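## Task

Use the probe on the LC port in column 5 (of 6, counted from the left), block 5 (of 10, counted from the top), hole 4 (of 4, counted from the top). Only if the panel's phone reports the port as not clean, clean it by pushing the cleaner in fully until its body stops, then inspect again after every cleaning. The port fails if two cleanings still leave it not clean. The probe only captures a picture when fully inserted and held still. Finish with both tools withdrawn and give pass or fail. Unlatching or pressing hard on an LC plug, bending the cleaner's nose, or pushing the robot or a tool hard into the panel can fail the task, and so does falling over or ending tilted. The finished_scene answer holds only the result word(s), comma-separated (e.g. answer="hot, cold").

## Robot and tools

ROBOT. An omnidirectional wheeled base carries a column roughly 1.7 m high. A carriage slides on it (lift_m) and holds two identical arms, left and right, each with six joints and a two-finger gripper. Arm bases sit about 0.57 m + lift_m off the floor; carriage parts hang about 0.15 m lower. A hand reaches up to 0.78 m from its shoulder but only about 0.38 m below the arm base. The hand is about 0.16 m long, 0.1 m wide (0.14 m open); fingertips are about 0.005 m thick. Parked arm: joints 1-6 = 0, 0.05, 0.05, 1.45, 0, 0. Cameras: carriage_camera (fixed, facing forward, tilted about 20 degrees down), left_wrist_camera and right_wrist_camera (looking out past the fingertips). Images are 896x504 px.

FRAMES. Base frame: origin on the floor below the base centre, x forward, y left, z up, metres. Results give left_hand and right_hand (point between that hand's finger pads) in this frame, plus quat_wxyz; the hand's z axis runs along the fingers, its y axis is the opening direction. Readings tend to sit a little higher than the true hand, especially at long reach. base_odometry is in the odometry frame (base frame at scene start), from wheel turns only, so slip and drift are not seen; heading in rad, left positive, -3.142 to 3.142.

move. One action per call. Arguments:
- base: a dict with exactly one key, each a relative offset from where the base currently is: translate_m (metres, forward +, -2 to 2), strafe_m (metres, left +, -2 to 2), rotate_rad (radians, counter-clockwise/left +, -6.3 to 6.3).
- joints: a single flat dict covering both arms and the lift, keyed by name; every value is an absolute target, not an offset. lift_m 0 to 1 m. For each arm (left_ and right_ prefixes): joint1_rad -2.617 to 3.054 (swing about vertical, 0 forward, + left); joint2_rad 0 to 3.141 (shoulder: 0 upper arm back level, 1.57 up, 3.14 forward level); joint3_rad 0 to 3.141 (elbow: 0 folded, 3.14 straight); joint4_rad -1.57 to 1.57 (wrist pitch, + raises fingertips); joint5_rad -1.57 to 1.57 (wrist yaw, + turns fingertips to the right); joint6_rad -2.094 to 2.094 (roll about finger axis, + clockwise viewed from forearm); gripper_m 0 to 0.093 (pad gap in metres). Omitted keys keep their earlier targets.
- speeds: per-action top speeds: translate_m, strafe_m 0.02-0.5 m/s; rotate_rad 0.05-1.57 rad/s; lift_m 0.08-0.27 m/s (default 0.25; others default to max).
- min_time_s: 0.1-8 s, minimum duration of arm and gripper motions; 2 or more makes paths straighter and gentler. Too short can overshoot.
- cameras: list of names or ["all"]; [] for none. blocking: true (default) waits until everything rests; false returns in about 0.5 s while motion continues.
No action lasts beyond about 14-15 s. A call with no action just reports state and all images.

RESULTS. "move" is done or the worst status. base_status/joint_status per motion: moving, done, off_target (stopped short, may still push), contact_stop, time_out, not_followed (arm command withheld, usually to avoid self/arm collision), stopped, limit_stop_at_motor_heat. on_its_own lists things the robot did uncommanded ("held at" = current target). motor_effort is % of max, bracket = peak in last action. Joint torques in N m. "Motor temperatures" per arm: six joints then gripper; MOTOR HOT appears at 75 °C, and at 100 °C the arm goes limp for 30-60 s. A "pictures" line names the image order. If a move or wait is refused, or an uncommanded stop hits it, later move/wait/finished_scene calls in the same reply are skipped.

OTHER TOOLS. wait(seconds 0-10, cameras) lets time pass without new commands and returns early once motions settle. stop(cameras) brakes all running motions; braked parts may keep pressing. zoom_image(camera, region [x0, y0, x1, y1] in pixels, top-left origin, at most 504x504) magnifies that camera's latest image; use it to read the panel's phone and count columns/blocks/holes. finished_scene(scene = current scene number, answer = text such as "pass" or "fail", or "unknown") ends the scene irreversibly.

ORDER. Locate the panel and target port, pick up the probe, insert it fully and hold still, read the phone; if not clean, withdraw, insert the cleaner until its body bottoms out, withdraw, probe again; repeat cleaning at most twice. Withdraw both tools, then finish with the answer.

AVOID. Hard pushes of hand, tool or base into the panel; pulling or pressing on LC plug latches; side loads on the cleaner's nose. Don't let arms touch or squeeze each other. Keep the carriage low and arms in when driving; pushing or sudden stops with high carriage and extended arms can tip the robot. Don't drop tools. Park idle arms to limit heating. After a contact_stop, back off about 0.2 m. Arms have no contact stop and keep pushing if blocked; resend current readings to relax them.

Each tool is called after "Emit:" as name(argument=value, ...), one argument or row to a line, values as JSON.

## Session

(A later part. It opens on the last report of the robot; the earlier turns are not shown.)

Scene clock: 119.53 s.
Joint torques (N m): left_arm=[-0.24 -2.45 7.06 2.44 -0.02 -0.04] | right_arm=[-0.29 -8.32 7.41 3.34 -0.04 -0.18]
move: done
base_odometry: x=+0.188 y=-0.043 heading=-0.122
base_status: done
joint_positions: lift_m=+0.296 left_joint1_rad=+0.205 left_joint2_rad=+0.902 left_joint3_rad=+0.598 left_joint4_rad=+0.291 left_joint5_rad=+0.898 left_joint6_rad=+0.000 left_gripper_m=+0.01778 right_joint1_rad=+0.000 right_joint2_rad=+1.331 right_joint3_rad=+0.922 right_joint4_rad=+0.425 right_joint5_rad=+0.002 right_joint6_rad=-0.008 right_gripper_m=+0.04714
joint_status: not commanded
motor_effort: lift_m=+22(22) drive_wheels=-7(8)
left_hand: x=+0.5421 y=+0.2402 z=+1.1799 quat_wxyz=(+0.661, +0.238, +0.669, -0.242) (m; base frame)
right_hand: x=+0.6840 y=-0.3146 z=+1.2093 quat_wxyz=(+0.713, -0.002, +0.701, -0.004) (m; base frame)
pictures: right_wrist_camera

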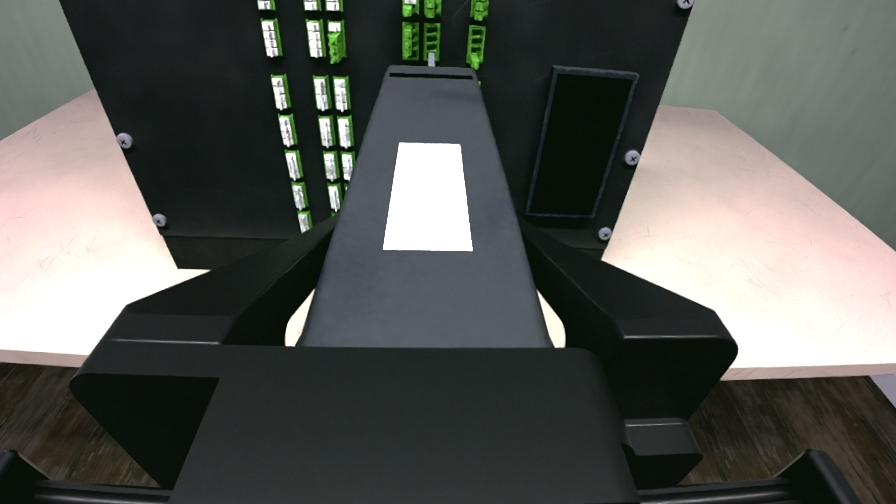

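Emit:
move(
  base={"rotate_rad": 0.0013},
  speeds={"rotate_rad": 0.05},
  cameras=["right_wrist_camera"],
)

Emit:
zoom_image(
  camera="right_wrist_camera",
  region=[400, 20, 460, 70],
)

Scene clock: 120.07 s.
Joint torques (N m): left_arm=[-0.29 -2.47 6.95 2.45 -0.07 0.01] | right_arm=[-0.32 -8.46 7.39 3.33 0 -0.17]
move: done
base_odometry: x=+0.188 y=-0.043 heading=-0.120
base_status: done
joint_positions: lift_m=+0.296 left_joint1_rad=+0.205 left_joint2_rad=+0.902 left_joint3_rad=+0.598 left_joint4_rad=+0.291 left_joint5_rad=+0.898 left_joint6_rad=+0.000 left_gripper_m=+0.01778 right_joint1_rad=+0.000 right_joint2_rad=+1.331 right_joint3_rad=+0.922 right_joint4_rad=+0.425 right_joint5_rad=+0.001 right_joint6_rad=-0.008 right_gripper_m=+0.04714
joint_status: not commanded
motor_effort: lift_m=+21(22) drive_wheels=-4(5)
left_hand: x=+0.5421 y=+0.2402 z=+1.1799 quat_wxyz=(+0.661, +0.238, +0.669, -0.242) (m; base frame)
right_hand: x=+0.6840 y=-0.3142 z=+1.2091 quat_wxyz=(+0.713, -0.003, +0.702, -0.003) (m; base frame)
pictures: right_wrist_camera

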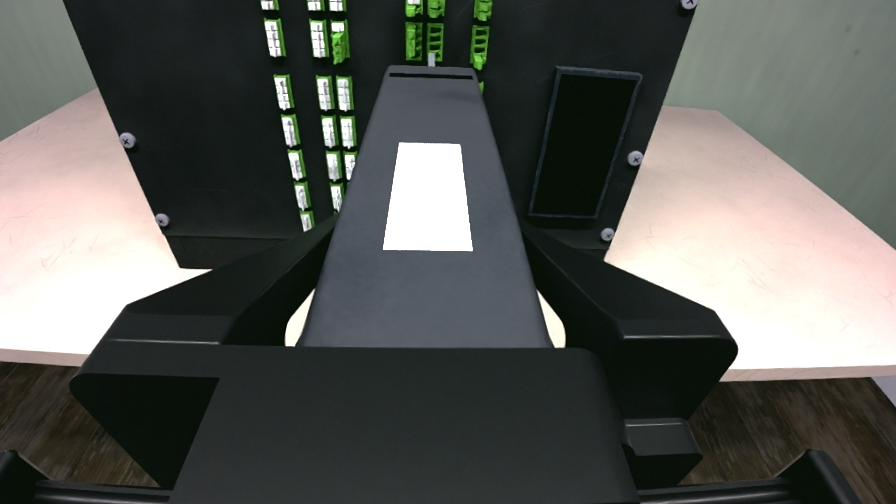

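Scaled by 8.400.

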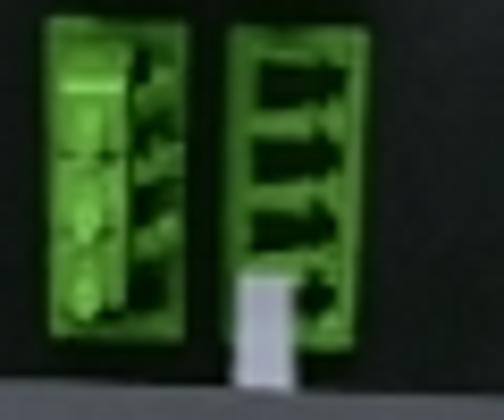

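Emit:
move(
  base={"translate_m": 0.009},
  speeds={"translate_m": 0.02},
  cameras=["right_wrist_camera"],
)

Emit:
zoom_image(
  camera="right_wrist_camera",
  region=[400, 20, 460, 70],
)

Scene clock: 121.10 s.
Joint torques (N m): left_arm=[-0.23 -2.43 6.9 2.42 -0.02 0.04] | right_arm=[-0.25 -8.39 7.34 3.32 -0.01 -0.17]
move: done
base_odometry: x=+0.197 y=-0.044 heading=-0.120
base_status: done
joint_positions: lift_m=+0.296 left_joint1_rad=+0.205 left_joint2_rad=+0.902 left_joint3_rad=+0.598 left_joint4_rad=+0.291 left_joint5_rad=+0.898 left_joint6_rad=+0.000 left_gripper_m=+0.01778 right_joint1_rad=+0.000 right_joint2_rad=+1.331 right_joint3_rad=+0.922 right_joint4_rad=+0.424 right_joint5_rad=+0.001 right_joint6_rad=-0.008 right_gripper_m=+0.04714
joint_status: not commanded
motor_effort: lift_m=+22(22) drive_wheels=-4(9)
left_hand: x=+0.5421 y=+0.2402 z=+1.1799 quat_wxyz=(+0.661, +0.238, +0.669, -0.242) (m; base frame)
right_hand: x=+0.6840 y=-0.3142 z=+1.2090 quat_wxyz=(+0.712, -0.003, +0.702, -0.003) (m; base frame)
pictures: right_wrist_camera

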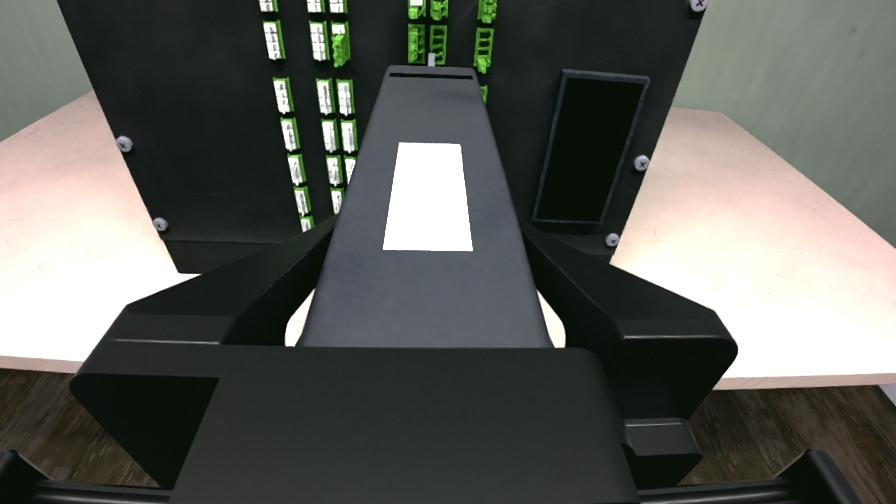

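Scaled by 8.400.

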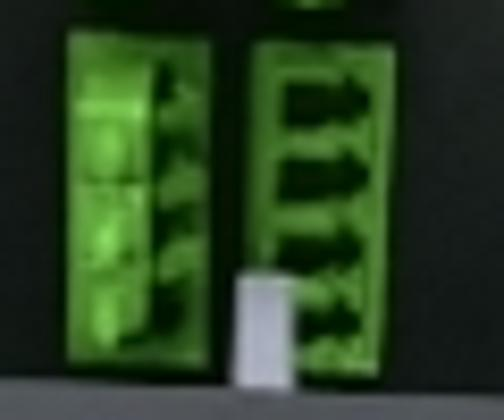

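Emit:
move(
  base={"rotate_rad": -0.0035},
  speeds={"rotate_rad": 0.05},
  joints={"lift_m":0.2932},
  cameras=["right_wrist_camera"],
)

Emit:
zoom_image(
  camera="right_wrist_camera",
  region=[400, 20, 460, 70],
)

Scene clock: 121.77 s.
Joint torques (N m): left_arm=[-0.24 -2.44 7.05 2.49 -0.03 0.04] | right_arm=[-0.12 -8.36 7.34 3.31 -0.02 -0.18]
move: done
base_odometry: x=+0.197 y=-0.043 heading=-0.122
base_status: done
joint_positions: lift_m=+0.293 left_joint1_rad=+0.205 left_joint2_rad=+0.902 left_joint3_rad=+0.598 left_joint4_rad=+0.289 left_joint5_rad=+0.898 left_joint6_rad=+0.000 left_gripper_m=+0.01778 right_joint1_rad=+0.000 right_joint2_rad=+1.331 right_joint3_rad=+0.922 right_joint4_rad=+0.424 right_joint5_rad=+0.001 right_joint6_rad=-0.008 right_gripper_m=+0.04714
joint_status: all done
motor_effort: lift_m=+21(23) drive_wheels=+8(10)
left_hand: x=+0.5421 y=+0.2402 z=+1.1772 quat_wxyz=(+0.660, +0.237, +0.670, -0.243) (m; base frame)
right_hand: x=+0.6840 y=-0.3143 z=+1.2067 quat_wxyz=(+0.712, -0.003, +0.702, -0.003) (m; base frame)
pictures: right_wrist_camera

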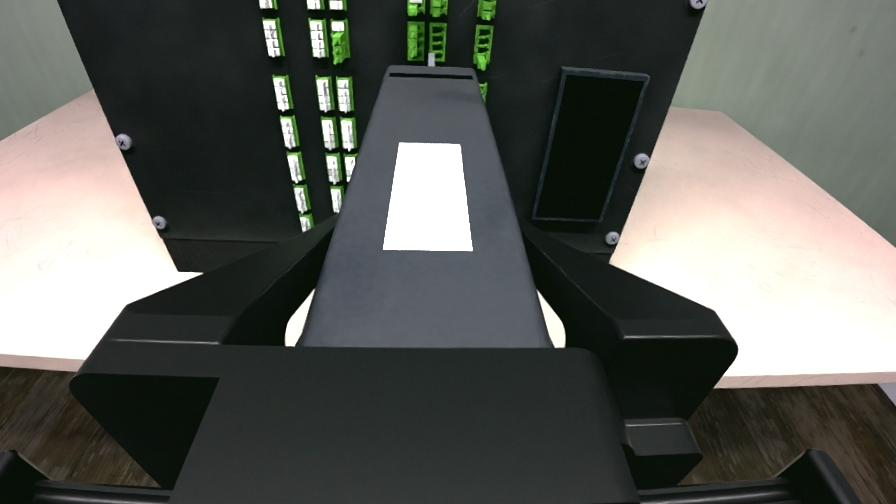

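Scaled by 8.400.

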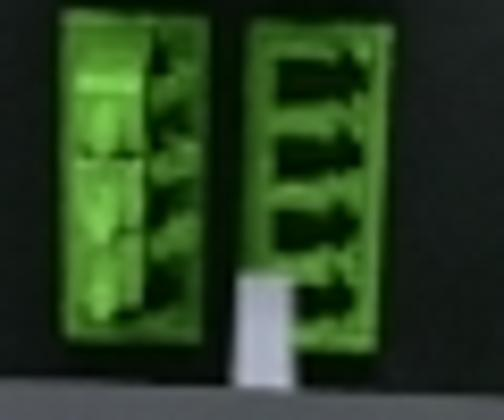

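Emit:
move(
  base={"rotate_rad": -0.003},
  speeds={"rotate_rad": 0.05},
  cameras=["right_wrist_camera"],
)

Emit:
zoom_image(
  camera="right_wrist_camera",
  region=[400, 20, 460, 70],
)

Scene clock: 122.33 s.
Joint torques (N m): left_arm=[-0.24 -2.59 6.94 2.5 -0.02 0.04] | right_arm=[-0.17 -8.34 7.35 3.32 -0.01 -0.18]
move: done
base_odometry: x=+0.197 y=-0.043 heading=-0.124
base_status: done
joint_positions: lift_m=+0.293 left_joint1_rad=+0.205 left_joint2_rad=+0.902 left_joint3_rad=+0.598 left_joint4_rad=+0.289 left_joint5_rad=+0.898 left_joint6_rad=+0.000 left_gripper_m=+0.01778 right_joint1_rad=+0.000 right_joint2_rad=+1.331 right_joint3_rad=+0.922 right_joint4_rad=+0.423 right_joint5_rad=+0.001 right_joint6_rad=-0.008 right_gripper_m=+0.04714
joint_status: not commanded
motor_effort: lift_m=+21(22) drive_wheels=-10(11)
left_hand: x=+0.5421 y=+0.2402 z=+1.1772 quat_wxyz=(+0.660, +0.237, +0.670, -0.243) (m; base frame)
right_hand: x=+0.6840 y=-0.3143 z=+1.2065 quat_wxyz=(+0.712, -0.003, +0.702, -0.003) (m; base frame)
pictures: right_wrist_camera

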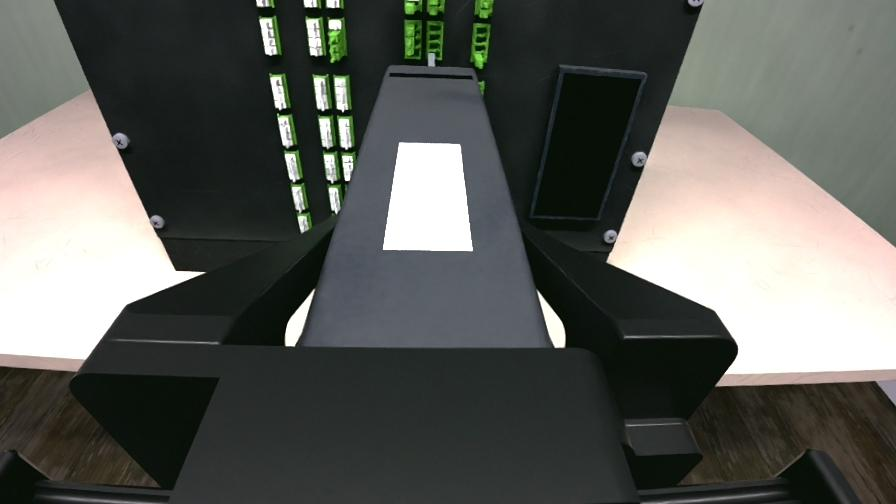

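Scaled by 8.400.

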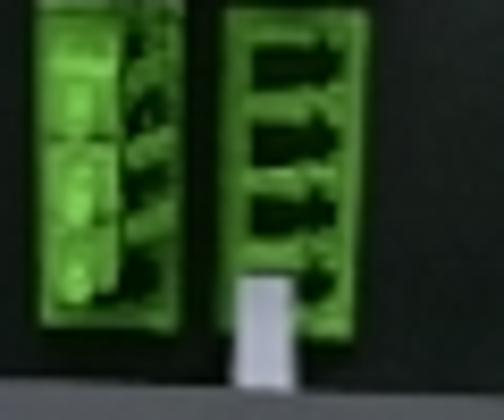

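Emit:
move(
  base={"translate_m": 0.006},
  speeds={"translate_m": 0.02},
  joints={"lift_m":0.2938},
  cameras=["right_wrist_camera"],
)

Emit:
zoom_image(
  camera="right_wrist_camera",
  region=[400, 20, 460, 70],
)

Scene clock: 123.30 s.
Joint torques (N m): left_arm=[-0.1 -2.35 7.06 2.48 -0.03 0.02] | right_arm=[-0.23 -8.43 7.28 3.34 0 -0.17]
move: done
base_odometry: x=+0.203 y=-0.044 heading=-0.123
base_status: done
joint_positions: lift_m=+0.293 left_joint1_rad=+0.205 left_joint2_rad=+0.902 left_joint3_rad=+0.598 left_joint4_rad=+0.290 left_joint5_rad=+0.898 left_joint6_rad=+0.000 left_gripper_m=+0.01778 right_joint1_rad=+0.000 right_joint2_rad=+1.331 right_joint3_rad=+0.922 right_joint4_rad=+0.422 right_joint5_rad=+0.001 right_joint6_rad=-0.008 right_gripper_m=+0.04714
joint_status: all done
motor_effort: lift_m=+25(26) drive_wheels=-7(15)
left_hand: x=+0.5421 y=+0.2402 z=+1.1776 quat_wxyz=(+0.661, +0.238, +0.669, -0.243) (m; base frame)
right_hand: x=+0.6840 y=-0.3143 z=+1.2064 quat_wxyz=(+0.712, -0.003, +0.702, -0.003) (m; base frame)
pictures: right_wrist_camera

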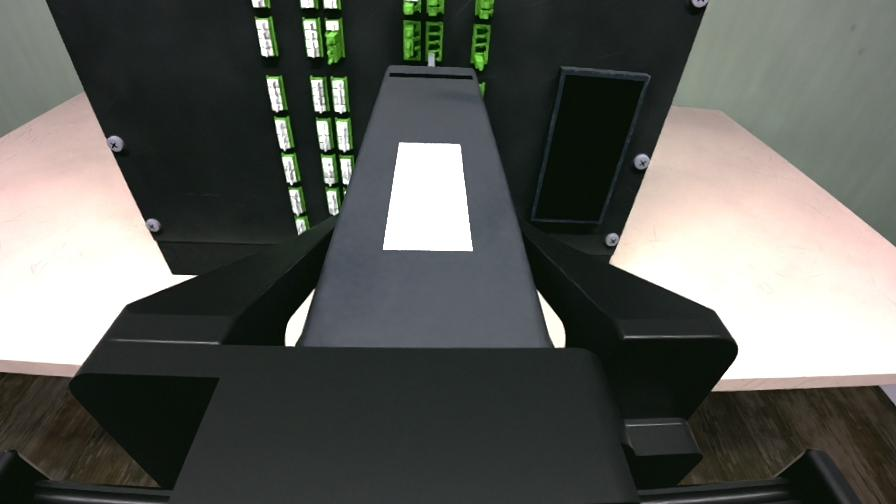

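Scaled by 8.400.

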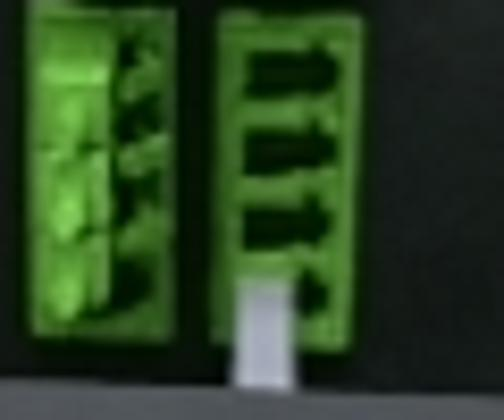

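Emit:
move(
  base={"translate_m": 0.005},
  speeds={"translate_m": 0.02},
  cameras=["right_wrist_camera"],
)

Emit:
zoom_image(
  camera="right_wrist_camera",
  region=[400, 20, 460, 70],
)

Scene clock: 124.10 s.
Joint torques (N m): left_arm=[-0.13 -2.28 6.99 2.44 -0.04 0.06] | right_arm=[-0.27 -8.32 7.34 3.36 -0.03 -0.17]
move: done
base_odometry: x=+0.207 y=-0.044 heading=-0.122
base_status: done
joint_positions: lift_m=+0.293 left_joint1_rad=+0.205 left_joint2_rad=+0.902 left_joint3_rad=+0.598 left_joint4_rad=+0.290 left_joint5_rad=+0.898 left_joint6_rad=+0.000 left_gripper_m=+0.01778 right_joint1_rad=+0.000 right_joint2_rad=+1.331 right_joint3_rad=+0.922 right_joint4_rad=+0.422 right_joint5_rad=+0.002 right_joint6_rad=-0.008 right_gripper_m=+0.04714
joint_status: not commanded
motor_effort: lift_m=+25(25) drive_wheels=+6(13)
left_hand: x=+0.5421 y=+0.2402 z=+1.1777 quat_wxyz=(+0.661, +0.238, +0.669, -0.243) (m; base frame)
right_hand: x=+0.6840 y=-0.3144 z=+1.2064 quat_wxyz=(+0.712, -0.002, +0.702, -0.003) (m; base frame)
pictures: right_wrist_camera

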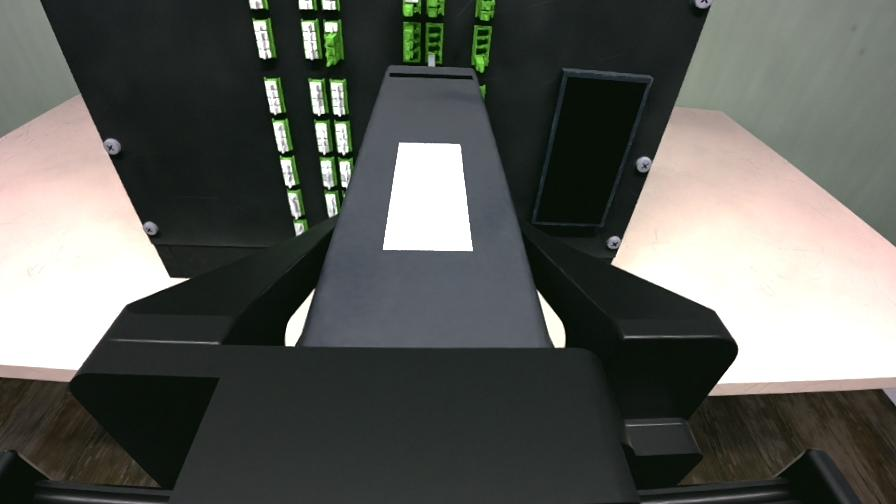

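Scaled by 8.400.

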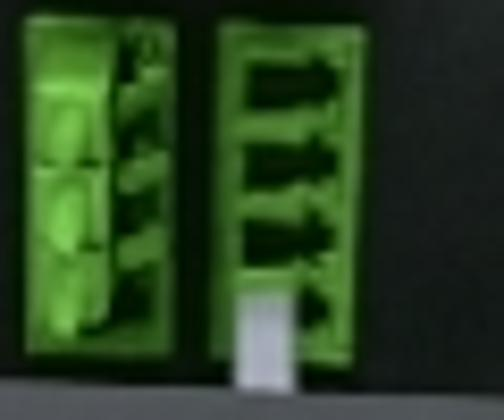

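Emit:
move(
  base={"translate_m": 0.005},
  speeds={"translate_m": 0.02},
  cameras=["right_wrist_camera"],
)

Emit:
zoom_image(
  camera="right_wrist_camera",
  region=[400, 20, 460, 70],
)

Scene clock: 124.87 s.
Joint torques (N m): left_arm=[-0.17 -2.32 7.1 2.44 -0.04 0.02] | right_arm=[-0.24 -7.06 7.47 3.5 -0.08 -0.18]
move: done
base_odometry: x=+0.212 y=-0.044 heading=-0.121
base_status: done
joint_positions: lift_m=+0.293 left_joint1_rad=+0.205 left_joint2_rad=+0.902 left_joint3_rad=+0.598 left_joint4_rad=+0.290 left_joint5_rad=+0.898 left_joint6_rad=+0.000 left_gripper_m=+0.01778 right_joint1_rad=+0.000 right_joint2_rad=+1.318 right_joint3_rad=+0.919 right_joint4_rad=+0.409 right_joint5_rad=+0.004 right_joint6_rad=-0.008 right_gripper_m=+0.04714
joint_status: not commanded
motor_effort: lift_m=+25(25) drive_wheels=+6(11)
left_hand: x=+0.5421 y=+0.2402 z=+1.1777 quat_wxyz=(+0.661, +0.238, +0.669, -0.243) (m; base frame)
right_hand: x=+0.6810 y=-0.3147 z=+1.2072 quat_wxyz=(+0.711, -0.002, +0.704, -0.004) (m; base frame)
pictures: right_wrist_camera

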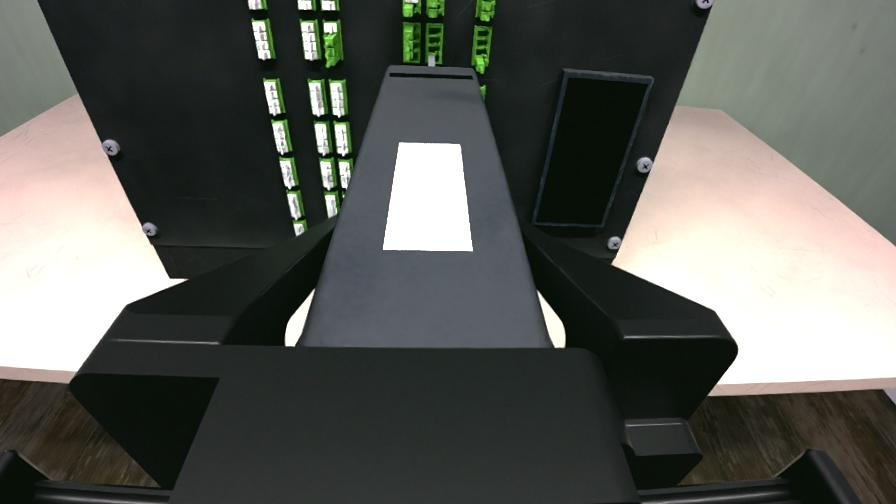

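Scaled by 8.400.

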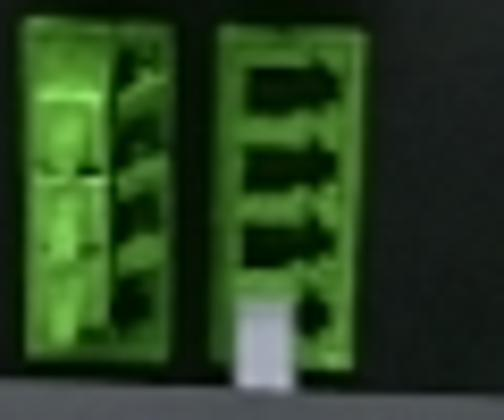

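Emit:
move(
  joints={"lift_m":0.2925},
  cameras=[],
)

Emit:
move(
  joints={"lift_m":0.2948},
  cameras=[],
)

Emit:
move(
  base={"translate_m": 0.003},
  speeds={"translate_m": 0.02},
  cameras=["right_wrist_camera"],
)

Emit:
zoom_image(
  camera="right_wrist_camera",
  region=[400, 20, 460, 70],
)

Scene clock: 125.40 s.
Joint torques (N m): left_arm=[-0.29 -2.18 7.24 2.45 -0.04 0] | right_arm=[-0.21 -6.98 7.51 3.49 -0.04 -0.18]
move: done
base_odometry: x=+0.212 y=-0.044 heading=-0.121
base_status: not commanded
joint_positions: lift_m=+0.293 left_joint1_rad=+0.205 left_joint2_rad=+0.902 left_joint3_rad=+0.598 left_joint4_rad=+0.290 left_joint5_rad=+0.898 left_joint6_rad=+0.000 left_gripper_m=+0.01778 right_joint1_rad=+0.000 right_joint2_rad=+1.318 right_joint3_rad=+0.919 right_joint4_rad=+0.409 right_joint5_rad=+0.004 right_joint6_rad=-0.008 right_gripper_m=+0.04714
joint_status: all done
motor_effort: lift_m=+21(22) drive_wheels=+5(5)
left_hand: x=+0.5421 y=+0.2402 z=+1.1769 quat_wxyz=(+0.661, +0.238, +0.669, -0.243) (m; base frame)
right_hand: x=+0.6810 y=-0.3147 z=+1.2064 quat_wxyz=(+0.711, -0.002, +0.704, -0.004) (m; base frame)
pictures: none
No camera images: "cameras" was empty.

Scene clock: 125.80 s.
Joint torques (N m): left_arm=[-0.27 -2.48 6.98 2.4 -0.07 0.01] | right_arm=[-0.24 -7.08 7.57 3.51 -0.04 -0.17]
move: done
base_odometry: x=+0.212 y=-0.044 heading=-0.121
base_status: not commanded
joint_positions: lift_m=+0.294 left_joint1_rad=+0.205 left_joint2_rad=+0.902 left_joint3_rad=+0.598 left_joint4_rad=+0.293 left_joint5_rad=+0.898 left_joint6_rad=+0.000 left_gripper_m=+0.01778 right_joint1_rad=+0.000 right_joint2_rad=+1.318 right_joint3_rad=+0.919 right_joint4_rad=+0.407 right_joint5_rad=+0.004 right_joint6_rad=-0.008 right_gripper_m=+0.04714
joint_status: all done
motor_effort: lift_m=+25(27) drive_wheels=+5(6)
left_hand: x=+0.5421 y=+0.2402 z=+1.1791 quat_wxyz=(+0.662, +0.238, +0.668, -0.242) (m; base frame)
right_hand: x=+0.6810 y=-0.3147 z=+1.2078 quat_wxyz=(+0.710, -0.002, +0.704, -0.004) (m; base frame)
pictures: none
No camera images: "cameras" was empty.

Scene clock: 126.40 s.
Joint torques (N m): left_arm=[0.01 -2.26 6.95 2.45 -0.03 0.01] | right_arm=[-0.27 -5.97 8.02 3.61 -0.05 -0.17]
move: done
base_odometry: x=+0.215 y=-0.044 heading=-0.121
base_status: done
joint_positions: lift_m=+0.294 left_joint1_rad=+0.205 left_joint2_rad=+0.902 left_joint3_rad=+0.598 left_joint4_rad=+0.293 left_joint5_rad=+0.898 left_joint6_rad=+0.000 left_gripper_m=+0.01778 right_joint1_rad=+0.000 right_joint2_rad=+1.306 right_joint3_rad=+0.914 right_joint4_rad=+0.397 right_joint5_rad=+0.005 right_joint6_rad=-0.008 right_gripper_m=+0.04714
joint_status: not commanded
motor_effort: lift_m=+25(25) drive_wheels=+5(12)
left_hand: x=+0.5421 y=+0.2402 z=+1.1791 quat_wxyz=(+0.662, +0.238, +0.668, -0.242) (m; base frame)
right_hand: x=+0.6783 y=-0.3150 z=+1.2080 quat_wxyz=(+0.709, -0.001, +0.705, -0.005) (m; base frame)
pictures: right_wrist_camera

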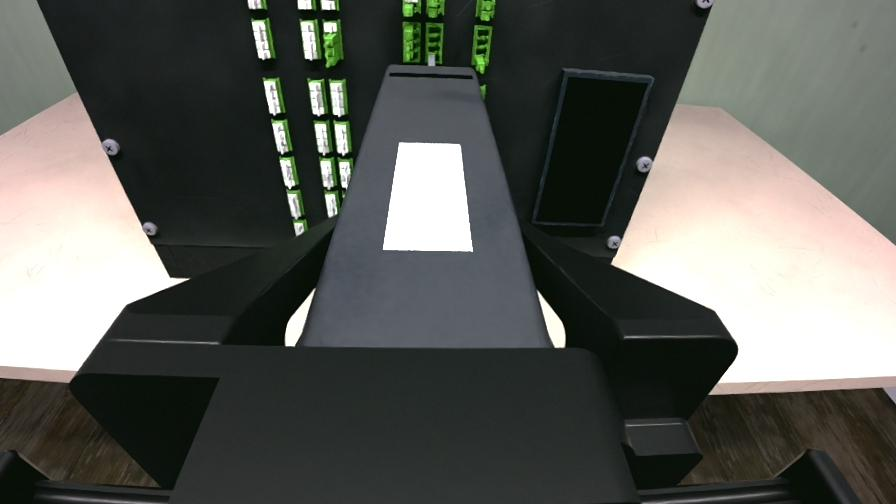

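Scaled by 8.400.

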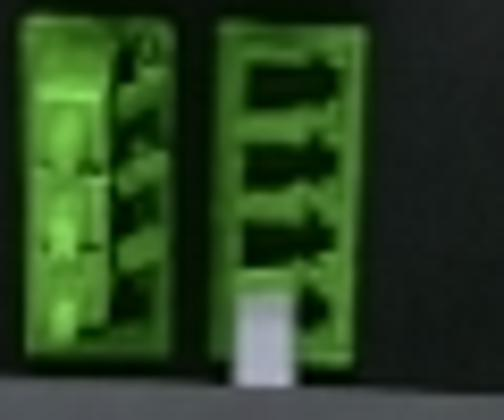

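Emit:
move(
  base={"translate_m": -0.006},
  speeds={"translate_m": 0.02},
  joints={"lift_m":0.2932},
  cameras=["right_wrist_camera"],
)

Emit:
zoom_image(
  camera="right_wrist_camera",
  region=[410, 40, 450, 68],
)

Scene clock: 127.40 s.
Joint torques (N m): left_arm=[-0.21 -2.29 6.95 2.47 -0.01 0.03] | right_arm=[-0.29 -7.05 8.01 3.42 -0.08 -0.18]
move: done
base_odometry: x=+0.209 y=-0.044 heading=-0.121
base_status: done
joint_positions: lift_m=+0.293 left_joint1_rad=+0.205 left_joint2_rad=+0.902 left_joint3_rad=+0.598 left_joint4_rad=+0.292 left_joint5_rad=+0.898 left_joint6_rad=+0.000 left_gripper_m=+0.01778 right_joint1_rad=+0.000 right_joint2_rad=+1.318 right_joint3_rad=+0.914 right_joint4_rad=+0.416 right_joint5_rad=+0.006 right_joint6_rad=-0.008 right_gripper_m=+0.04714
joint_status: all done
motor_effort: lift_m=+21(22) drive_wheels=+1(8)
left_hand: x=+0.5421 y=+0.2402 z=+1.1778 quat_wxyz=(+0.661, +0.238, +0.669, -0.242) (m; base frame)
right_hand: x=+0.6810 y=-0.3152 z=+1.2063 quat_wxyz=(+0.711, -0.001, +0.703, -0.005) (m; base frame)
pictures: right_wrist_camera

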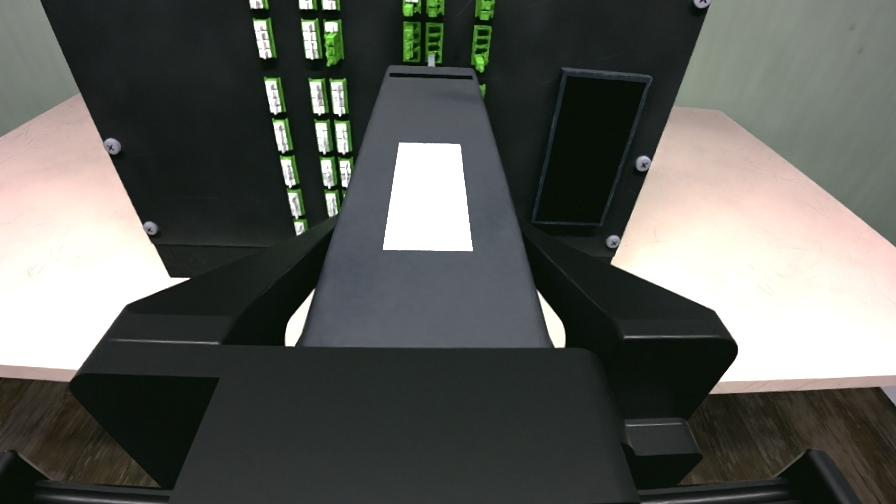

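Scaled by 12.600.

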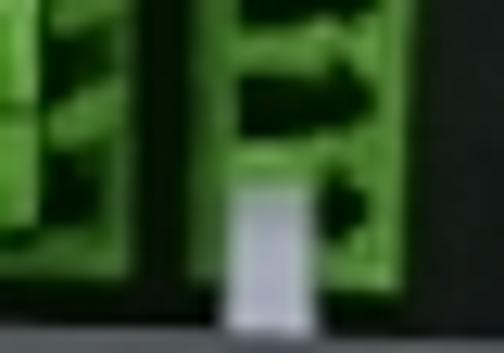

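Emit:
move(
  joints={"right_joint1_rad": -0.012,"lift_m":0.2925},
  cameras=[],
)

Emit:
move(
  base={"translate_m": 0.005},
  speeds={"translate_m": 0.02},
  cameras=["right_wrist_camera"],
)

Emit:
zoom_image(
  camera="right_wrist_camera",
  region=[410, 40, 450, 68],
)

Scene clock: 128.03 s.
Joint torques (N m): left_arm=[-0.1 -2.74 6.86 2.43 -0.03 0.03] | right_arm=[-0.77 -7.09 7.99 3.42 -0.04 -0.17]
move: done
base_odometry: x=+0.209 y=-0.044 heading=-0.121
base_status: not commanded
joint_positions: lift_m=+0.293 left_joint1_rad=+0.205 left_joint2_rad=+0.902 left_joint3_rad=+0.598 left_joint4_rad=+0.291 left_joint5_rad=+0.898 left_joint6_rad=+0.000 left_gripper_m=+0.01778 right_joint1_rad=-0.005 right_joint2_rad=+1.318 right_joint3_rad=+0.914 right_joint4_rad=+0.417 right_joint5_rad=+0.005 right_joint6_rad=-0.008 right_gripper_m=+0.04714
joint_status: all done
motor_effort: lift_m=+21(21) drive_wheels=-1(1)
left_hand: x=+0.5421 y=+0.2402 z=+1.1771 quat_wxyz=(+0.661, +0.238, +0.669, -0.242) (m; base frame)
right_hand: x=+0.6810 y=-0.3172 z=+1.2057 quat_wxyz=(+0.711, +0.000, +0.703, -0.006) (m; base frame)
pictures: none
No camera images: "cameras" was empty.

Scene clock: 128.67 s.
Joint torques (N m): left_arm=[-0.2 -2.47 6.94 2.44 -0.03 0.01] | right_arm=[-0.79 -6.37 7.99 3.49 -0.05 -0.17]
move: done
base_odometry: x=+0.214 y=-0.044 heading=-0.121
base_status: done
joint_positions: lift_m=+0.293 left_joint1_rad=+0.205 left_joint2_rad=+0.902 left_joint3_rad=+0.598 left_joint4_rad=+0.291 left_joint5_rad=+0.898 left_joint6_rad=+0.000 left_gripper_m=+0.01778 right_joint1_rad=-0.005 right_joint2_rad=+1.311 right_joint3_rad=+0.914 right_joint4_rad=+0.408 right_joint5_rad=+0.005 right_joint6_rad=-0.008 right_gripper_m=+0.04714
joint_status: not commanded
motor_effort: lift_m=+20(21) drive_wheels=+3(9)
left_hand: x=+0.5421 y=+0.2402 z=+1.1771 quat_wxyz=(+0.661, +0.238, +0.669, -0.242) (m; base frame)
right_hand: x=+0.6794 y=-0.3172 z=+1.2067 quat_wxyz=(+0.711, +0.000, +0.703, -0.006) (m; base frame)
pictures: right_wrist_camera

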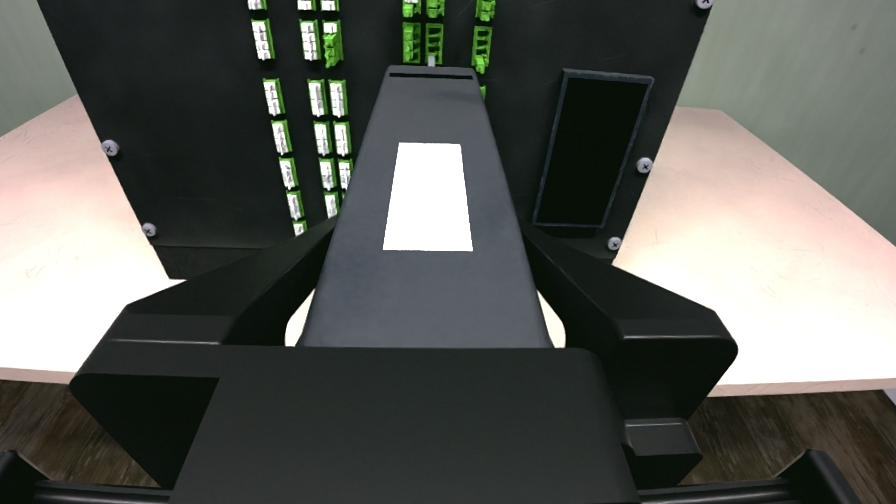

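Scaled by 12.600.

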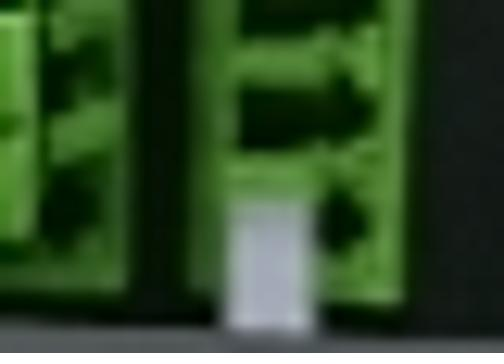

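Emit:
move(
  base={"translate_m": 0.005},
  speeds={"translate_m": 0.02},
  cameras=["right_wrist_camera"],
)

Emit:
zoom_image(
  camera="right_wrist_camera",
  region=[410, 40, 450, 68],
)

Scene clock: 129.40 s.
Joint torques (N m): left_arm=[-0.21 -2.44 7.06 2.42 -0.07 -0.03] | right_arm=[-0.79 -4.34 8.24 3.77 -0.05 -0.18]
move: done
base_odometry: x=+0.219 y=-0.044 heading=-0.120
base_status: done
joint_positions: lift_m=+0.293 left_joint1_rad=+0.205 left_joint2_rad=+0.902 left_joint3_rad=+0.598 left_joint4_rad=+0.291 left_joint5_rad=+0.898 left_joint6_rad=+0.000 left_gripper_m=+0.01778 right_joint1_rad=-0.005 right_joint2_rad=+1.291 right_joint3_rad=+0.911 right_joint4_rad=+0.384 right_joint5_rad=+0.005 right_joint6_rad=-0.008 right_gripper_m=+0.04714
joint_status: not commanded
motor_effort: lift_m=+21(21) drive_wheels=+5(10)
left_hand: x=+0.5421 y=+0.2402 z=+1.1771 quat_wxyz=(+0.661, +0.238, +0.669, -0.242) (m; base frame)
right_hand: x=+0.6749 y=-0.3172 z=+1.2078 quat_wxyz=(+0.708, +0.000, +0.706, -0.006) (m; base frame)
pictures: right_wrist_camera

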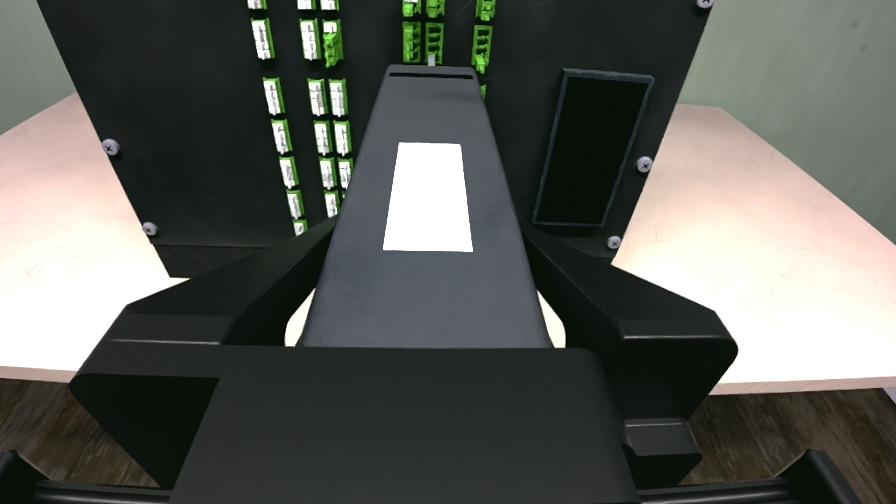

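Scaled by 12.600.

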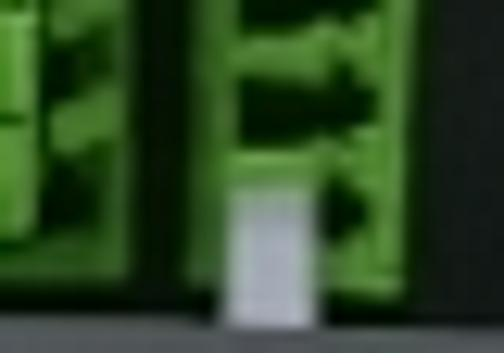

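Emit:
zoom_image(
  camera="right_wrist_camera",
  region=[415, 20, 455, 70],
)

Emit:
zoom_image(
  camera="right_wrist_camera",
  region=[463, 20, 503, 70],
)

Scaled by 10.080.

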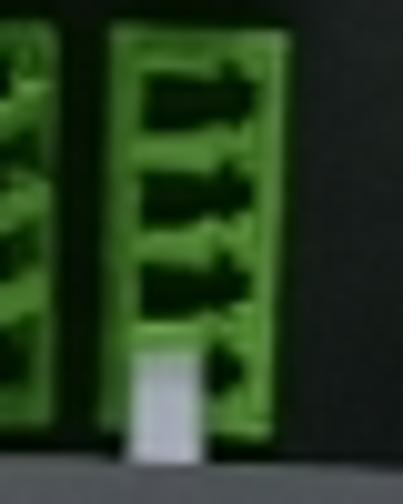

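Scaled by 10.080.

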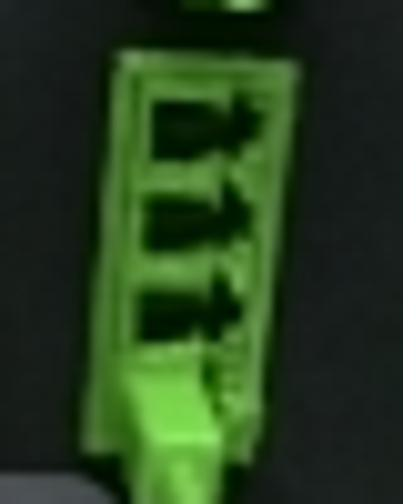

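Emit:
move(
  base={"translate_m": -0.009},
  speeds={"translate_m": 0.02},
  cameras=[],
)

Emit:
move(
  joints={"lift_m":0.2912},
  cameras=["right_wrist_camera"],
)

Emit:
zoom_image(
  camera="right_wrist_camera",
  region=[415, 20, 455, 70],
)

Scene clock: 131.00 s.
Joint torques (N m): left_arm=[-0.23 -2.37 6.94 2.48 0.02 -0.01] | right_arm=[-0.84 -6.82 8.24 3.39 -0.04 -0.17]
Motor temperatures (°C): left_arm=[28 26 33 37 27 26 28] | right_arm=[24 42 39 41 24 24 27]
move: done
base_odometry: x=+0.210 y=-0.043 heading=-0.120
base_status: done
joint_positions: lift_m=+0.293 left_joint1_rad=+0.205 left_joint2_rad=+0.902 left_joint3_rad=+0.598 left_joint4_rad=+0.291 left_joint5_rad=+0.898 left_joint6_rad=+0.000 left_gripper_m=+0.01778 right_joint1_rad=-0.005 right_joint2_rad=+1.315 right_joint3_rad=+0.911 right_joint4_rad=+0.417 right_joint5_rad=+0.004 right_joint6_rad=-0.008 right_gripper_m=+0.04714
joint_status: not commanded
motor_effort: lift_m=+21(21) drive_wheels=+1(6)
left_hand: x=+0.5421 y=+0.2402 z=+1.1771 quat_wxyz=(+0.661, +0.238, +0.669, -0.242) (m; base frame)
right_hand: x=+0.6802 y=-0.3172 z=+1.2057 quat_wxyz=(+0.712, +0.000, +0.703, -0.006) (m; base frame)
pictures: none
No camera images: "cameras" was empty.

Scene clock: 131.33 s.
Joint torques (N m): left_arm=[-0.06 -2.35 7.09 2.5 -0.04 0.01] | right_arm=[-0.8 -6.78 8.25 3.37 -0.05 -0.17]
move: done
base_odometry: x=+0.210 y=-0.043 heading=-0.120
base_status: not commanded
joint_positions: lift_m=+0.291 left_joint1_rad=+0.205 left_joint2_rad=+0.902 left_joint3_rad=+0.598 left_joint4_rad=+0.290 left_joint5_rad=+0.898 left_joint6_rad=+0.000 left_gripper_m=+0.01778 right_joint1_rad=-0.005 right_joint2_rad=+1.315 right_joint3_rad=+0.911 right_joint4_rad=+0.420 right_joint5_rad=+0.004 right_joint6_rad=-0.008 right_gripper_m=+0.04714
joint_status: all done
motor_effort: lift_m=+21(22) drive_wheels=-1(2)
left_hand: x=+0.5421 y=+0.2402 z=+1.1756 quat_wxyz=(+0.661, +0.238, +0.669, -0.243) (m; base frame)
right_hand: x=+0.6802 y=-0.3172 z=+1.2049 quat_wxyz=(+0.712, +0.000, +0.702, -0.006) (m; base frame)
pictures: right_wrist_camera

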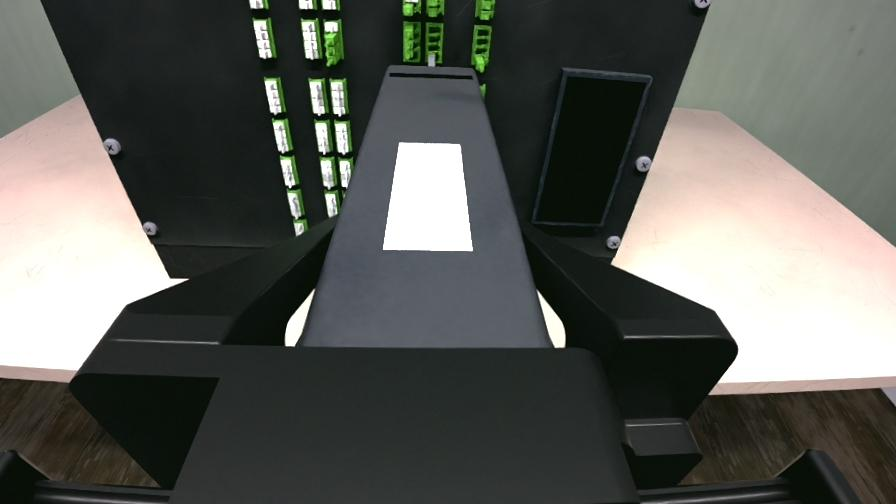

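Scaled by 10.080.

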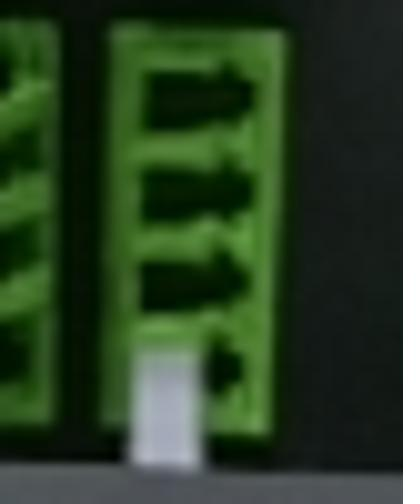

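Emit:
move(
  base={"translate_m": 0.005},
  speeds={"translate_m": 0.02},
  cameras=[],
)

Emit:
move(
  joints={"right_joint1_rad": -0.004, "lift_m":0.2935},
  cameras=[],
)

Emit:
move(
  joints={"right_joint1_rad": -0.012,"lift_m":0.2900},
  cameras=[],
)

Emit:
move(
  joints={"right_joint1_rad": 0.004, "lift_m":0.2920},
  cameras=["right_wrist_camera"],
)

Emit:
zoom_image(
  camera="right_wrist_camera",
  region=[415, 20, 455, 70],
)

Scene clock: 132.53 s.
Joint torques (N m): left_arm=[-0.05 -2.55 6.94 2.46 -0.02 0.01] | right_arm=[-0.8 -6.8 8.23 3.37 -0.04 -0.17]
move: done
base_odometry: x=+0.215 y=-0.044 heading=-0.120
base_status: done
joint_positions: lift_m=+0.291 left_joint1_rad=+0.205 left_joint2_rad=+0.902 left_joint3_rad=+0.598 left_joint4_rad=+0.290 left_joint5_rad=+0.898 left_joint6_rad=+0.000 left_gripper_m=+0.01778 right_joint1_rad=-0.005 right_joint2_rad=+1.315 right_joint3_rad=+0.911 right_joint4_rad=+0.420 right_joint5_rad=+0.004 right_joint6_rad=-0.008 right_gripper_m=+0.04714
joint_status: not commanded
motor_effort: lift_m=+21(21) drive_wheels=+2(9)
left_hand: x=+0.5421 y=+0.2402 z=+1.1756 quat_wxyz=(+0.661, +0.238, +0.669, -0.243) (m; base frame)
right_hand: x=+0.6802 y=-0.3172 z=+1.2049 quat_wxyz=(+0.712, +0.000, +0.702, -0.006) (m; base frame)
pictures: none
No camera images: "cameras" was empty.

Scene clock: 132.93 s.
Joint torques (N m): left_arm=[-0.18 -2.22 6.97 2.39 -0.04 -0.01] | right_arm=[-0.16 -6.78 8.31 3.41 -0.05 -0.17]
move: done
base_odometry: x=+0.215 y=-0.044 heading=-0.120
base_status: not commanded
joint_positions: lift_m=+0.293 left_joint1_rad=+0.205 left_joint2_rad=+0.902 left_joint3_rad=+0.598 left_joint4_rad=+0.293 left_joint5_rad=+0.898 left_joint6_rad=+0.000 left_gripper_m=+0.01778 right_joint1_rad=-0.005 right_joint2_rad=+1.315 right_joint3_rad=+0.911 right_joint4_rad=+0.417 right_joint5_rad=+0.004 right_joint6_rad=-0.008 right_gripper_m=+0.04714
joint_status: all done
motor_effort: lift_m=+25(28) drive_wheels=+2(2)
left_hand: x=+0.5421 y=+0.2402 z=+1.1779 quat_wxyz=(+0.662, +0.238, +0.668, -0.242) (m; base frame)
right_hand: x=+0.6802 y=-0.3172 z=+1.2061 quat_wxyz=(+0.712, +0.000, +0.703, -0.006) (m; base frame)
pictures: none
No camera images: "cameras" was empty.

Scene clock: 133.37 s.
Joint torques (N m): left_arm=[-0.23 -2.37 7.01 2.44 -0.05 -0.02] | right_arm=[-0.76 -6.68 8.24 3.35 -0.05 -0.17]
move: done
base_odometry: x=+0.215 y=-0.044 heading=-0.120
base_status: not commanded
joint_positions: lift_m=+0.290 left_joint1_rad=+0.205 left_joint2_rad=+0.902 left_joint3_rad=+0.598 left_joint4_rad=+0.290 left_joint5_rad=+0.898 left_joint6_rad=+0.000 left_gripper_m=+0.01778 right_joint1_rad=-0.005 right_joint2_rad=+1.315 right_joint3_rad=+0.911 right_joint4_rad=+0.422 right_joint5_rad=+0.004 right_joint6_rad=-0.008 right_gripper_m=+0.04714
joint_status: all done
motor_effort: lift_m=+21(23) drive_wheels=+1(2)
left_hand: x=+0.5421 y=+0.2402 z=+1.1743 quat_wxyz=(+0.661, +0.238, +0.669, -0.243) (m; base frame)
right_hand: x=+0.6802 y=-0.3172 z=+1.2041 quat_wxyz=(+0.713, +0.000, +0.701, -0.006) (m; base frame)
pictures: none
No camera images: "cameras" was empty.

Scene clock: 133.80 s.
Joint torques (N m): left_arm=[-0.09 -2.39 6.83 2.42 0 0.01] | right_arm=[0.27 -6.83 8.24 3.36 -0.05 -0.17]
move: done
base_odometry: x=+0.215 y=-0.044 heading=-0.120
base_status: not commanded
joint_positions: lift_m=+0.292 left_joint1_rad=+0.205 left_joint2_rad=+0.902 left_joint3_rad=+0.598 left_joint4_rad=+0.292 left_joint5_rad=+0.898 left_joint6_rad=+0.000 left_gripper_m=+0.01778 right_joint1_rad=-0.003 right_joint2_rad=+1.315 right_joint3_rad=+0.911 right_joint4_rad=+0.421 right_joint5_rad=+0.004 right_joint6_rad=-0.008 right_gripper_m=+0.04714
joint_status: all done
motor_effort: lift_m=+25(27) drive_wheels=+1(1)
left_hand: x=+0.5421 y=+0.2402 z=+1.1762 quat_wxyz=(+0.662, +0.238, +0.669, -0.242) (m; base frame)
right_hand: x=+0.6802 y=-0.3161 z=+1.2056 quat_wxyz=(+0.713, -0.001, +0.701, -0.005) (m; base frame)
pictures: right_wrist_camera

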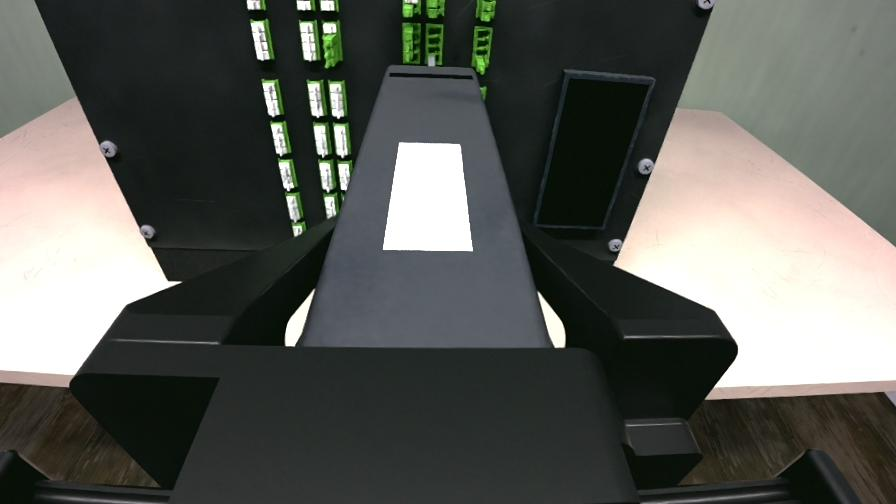

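Scaled by 10.080.

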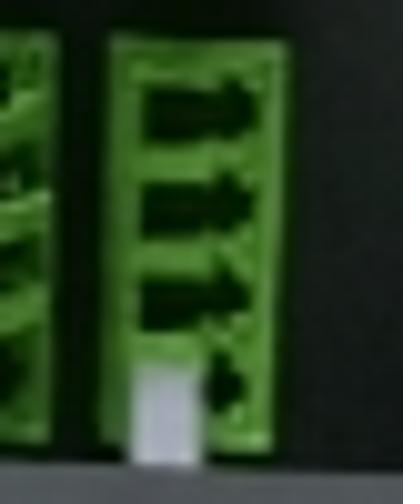

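Emit:
move(
  base={"translate_m": 0.004},
  speeds={"translate_m": 0.02},
  cameras=["right_wrist_camera"],
)

Emit:
zoom_image(
  camera="right_wrist_camera",
  region=[415, 20, 455, 70],
)

Scene clock: 134.47 s.
Joint torques (N m): left_arm=[-0.12 -2.35 7.23 2.42 -0.01 0.02] | right_arm=[0.24 -5.35 8.25 3.61 -0.05 -0.17]
move: done
base_odometry: x=+0.219 y=-0.044 heading=-0.120
base_status: done
joint_positions: lift_m=+0.292 left_joint1_rad=+0.205 left_joint2_rad=+0.902 left_joint3_rad=+0.598 left_joint4_rad=+0.292 left_joint5_rad=+0.898 left_joint6_rad=+0.000 left_gripper_m=+0.01778 right_joint1_rad=-0.003 right_joint2_rad=+1.301 right_joint3_rad=+0.911 right_joint4_rad=+0.399 right_joint5_rad=+0.004 right_joint6_rad=-0.008 right_gripper_m=+0.04714
joint_status: not commanded
motor_effort: lift_m=+25(26) drive_wheels=+4(8)
left_hand: x=+0.5421 y=+0.2402 z=+1.1762 quat_wxyz=(+0.662, +0.238, +0.669, -0.242) (m; base frame)
right_hand: x=+0.6771 y=-0.3161 z=+1.2062 quat_wxyz=(+0.710, -0.001, +0.704, -0.005) (m; base frame)
pictures: right_wrist_camera

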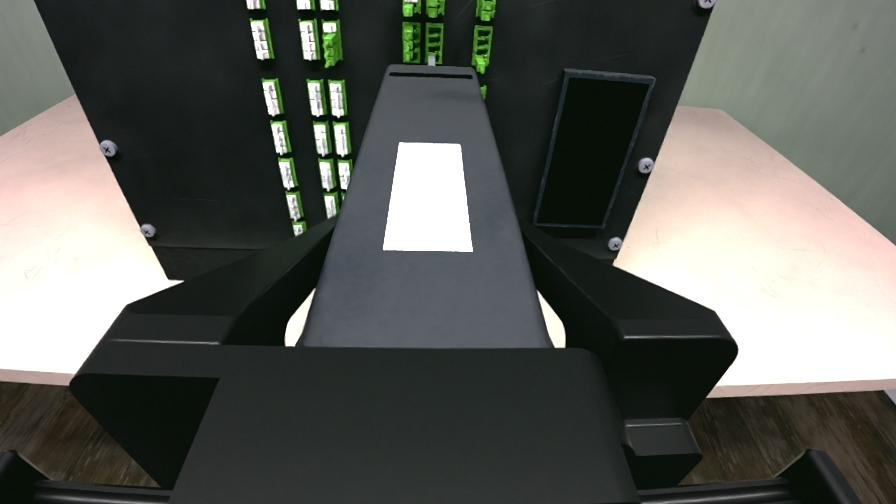

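Scaled by 10.080.

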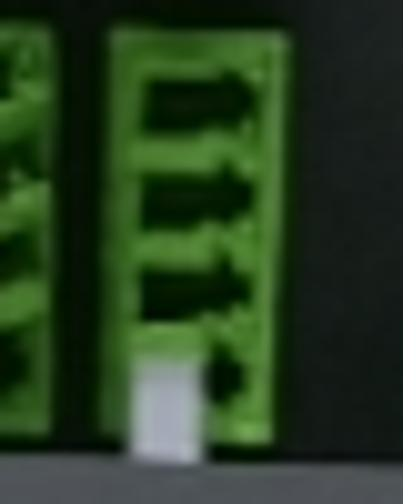

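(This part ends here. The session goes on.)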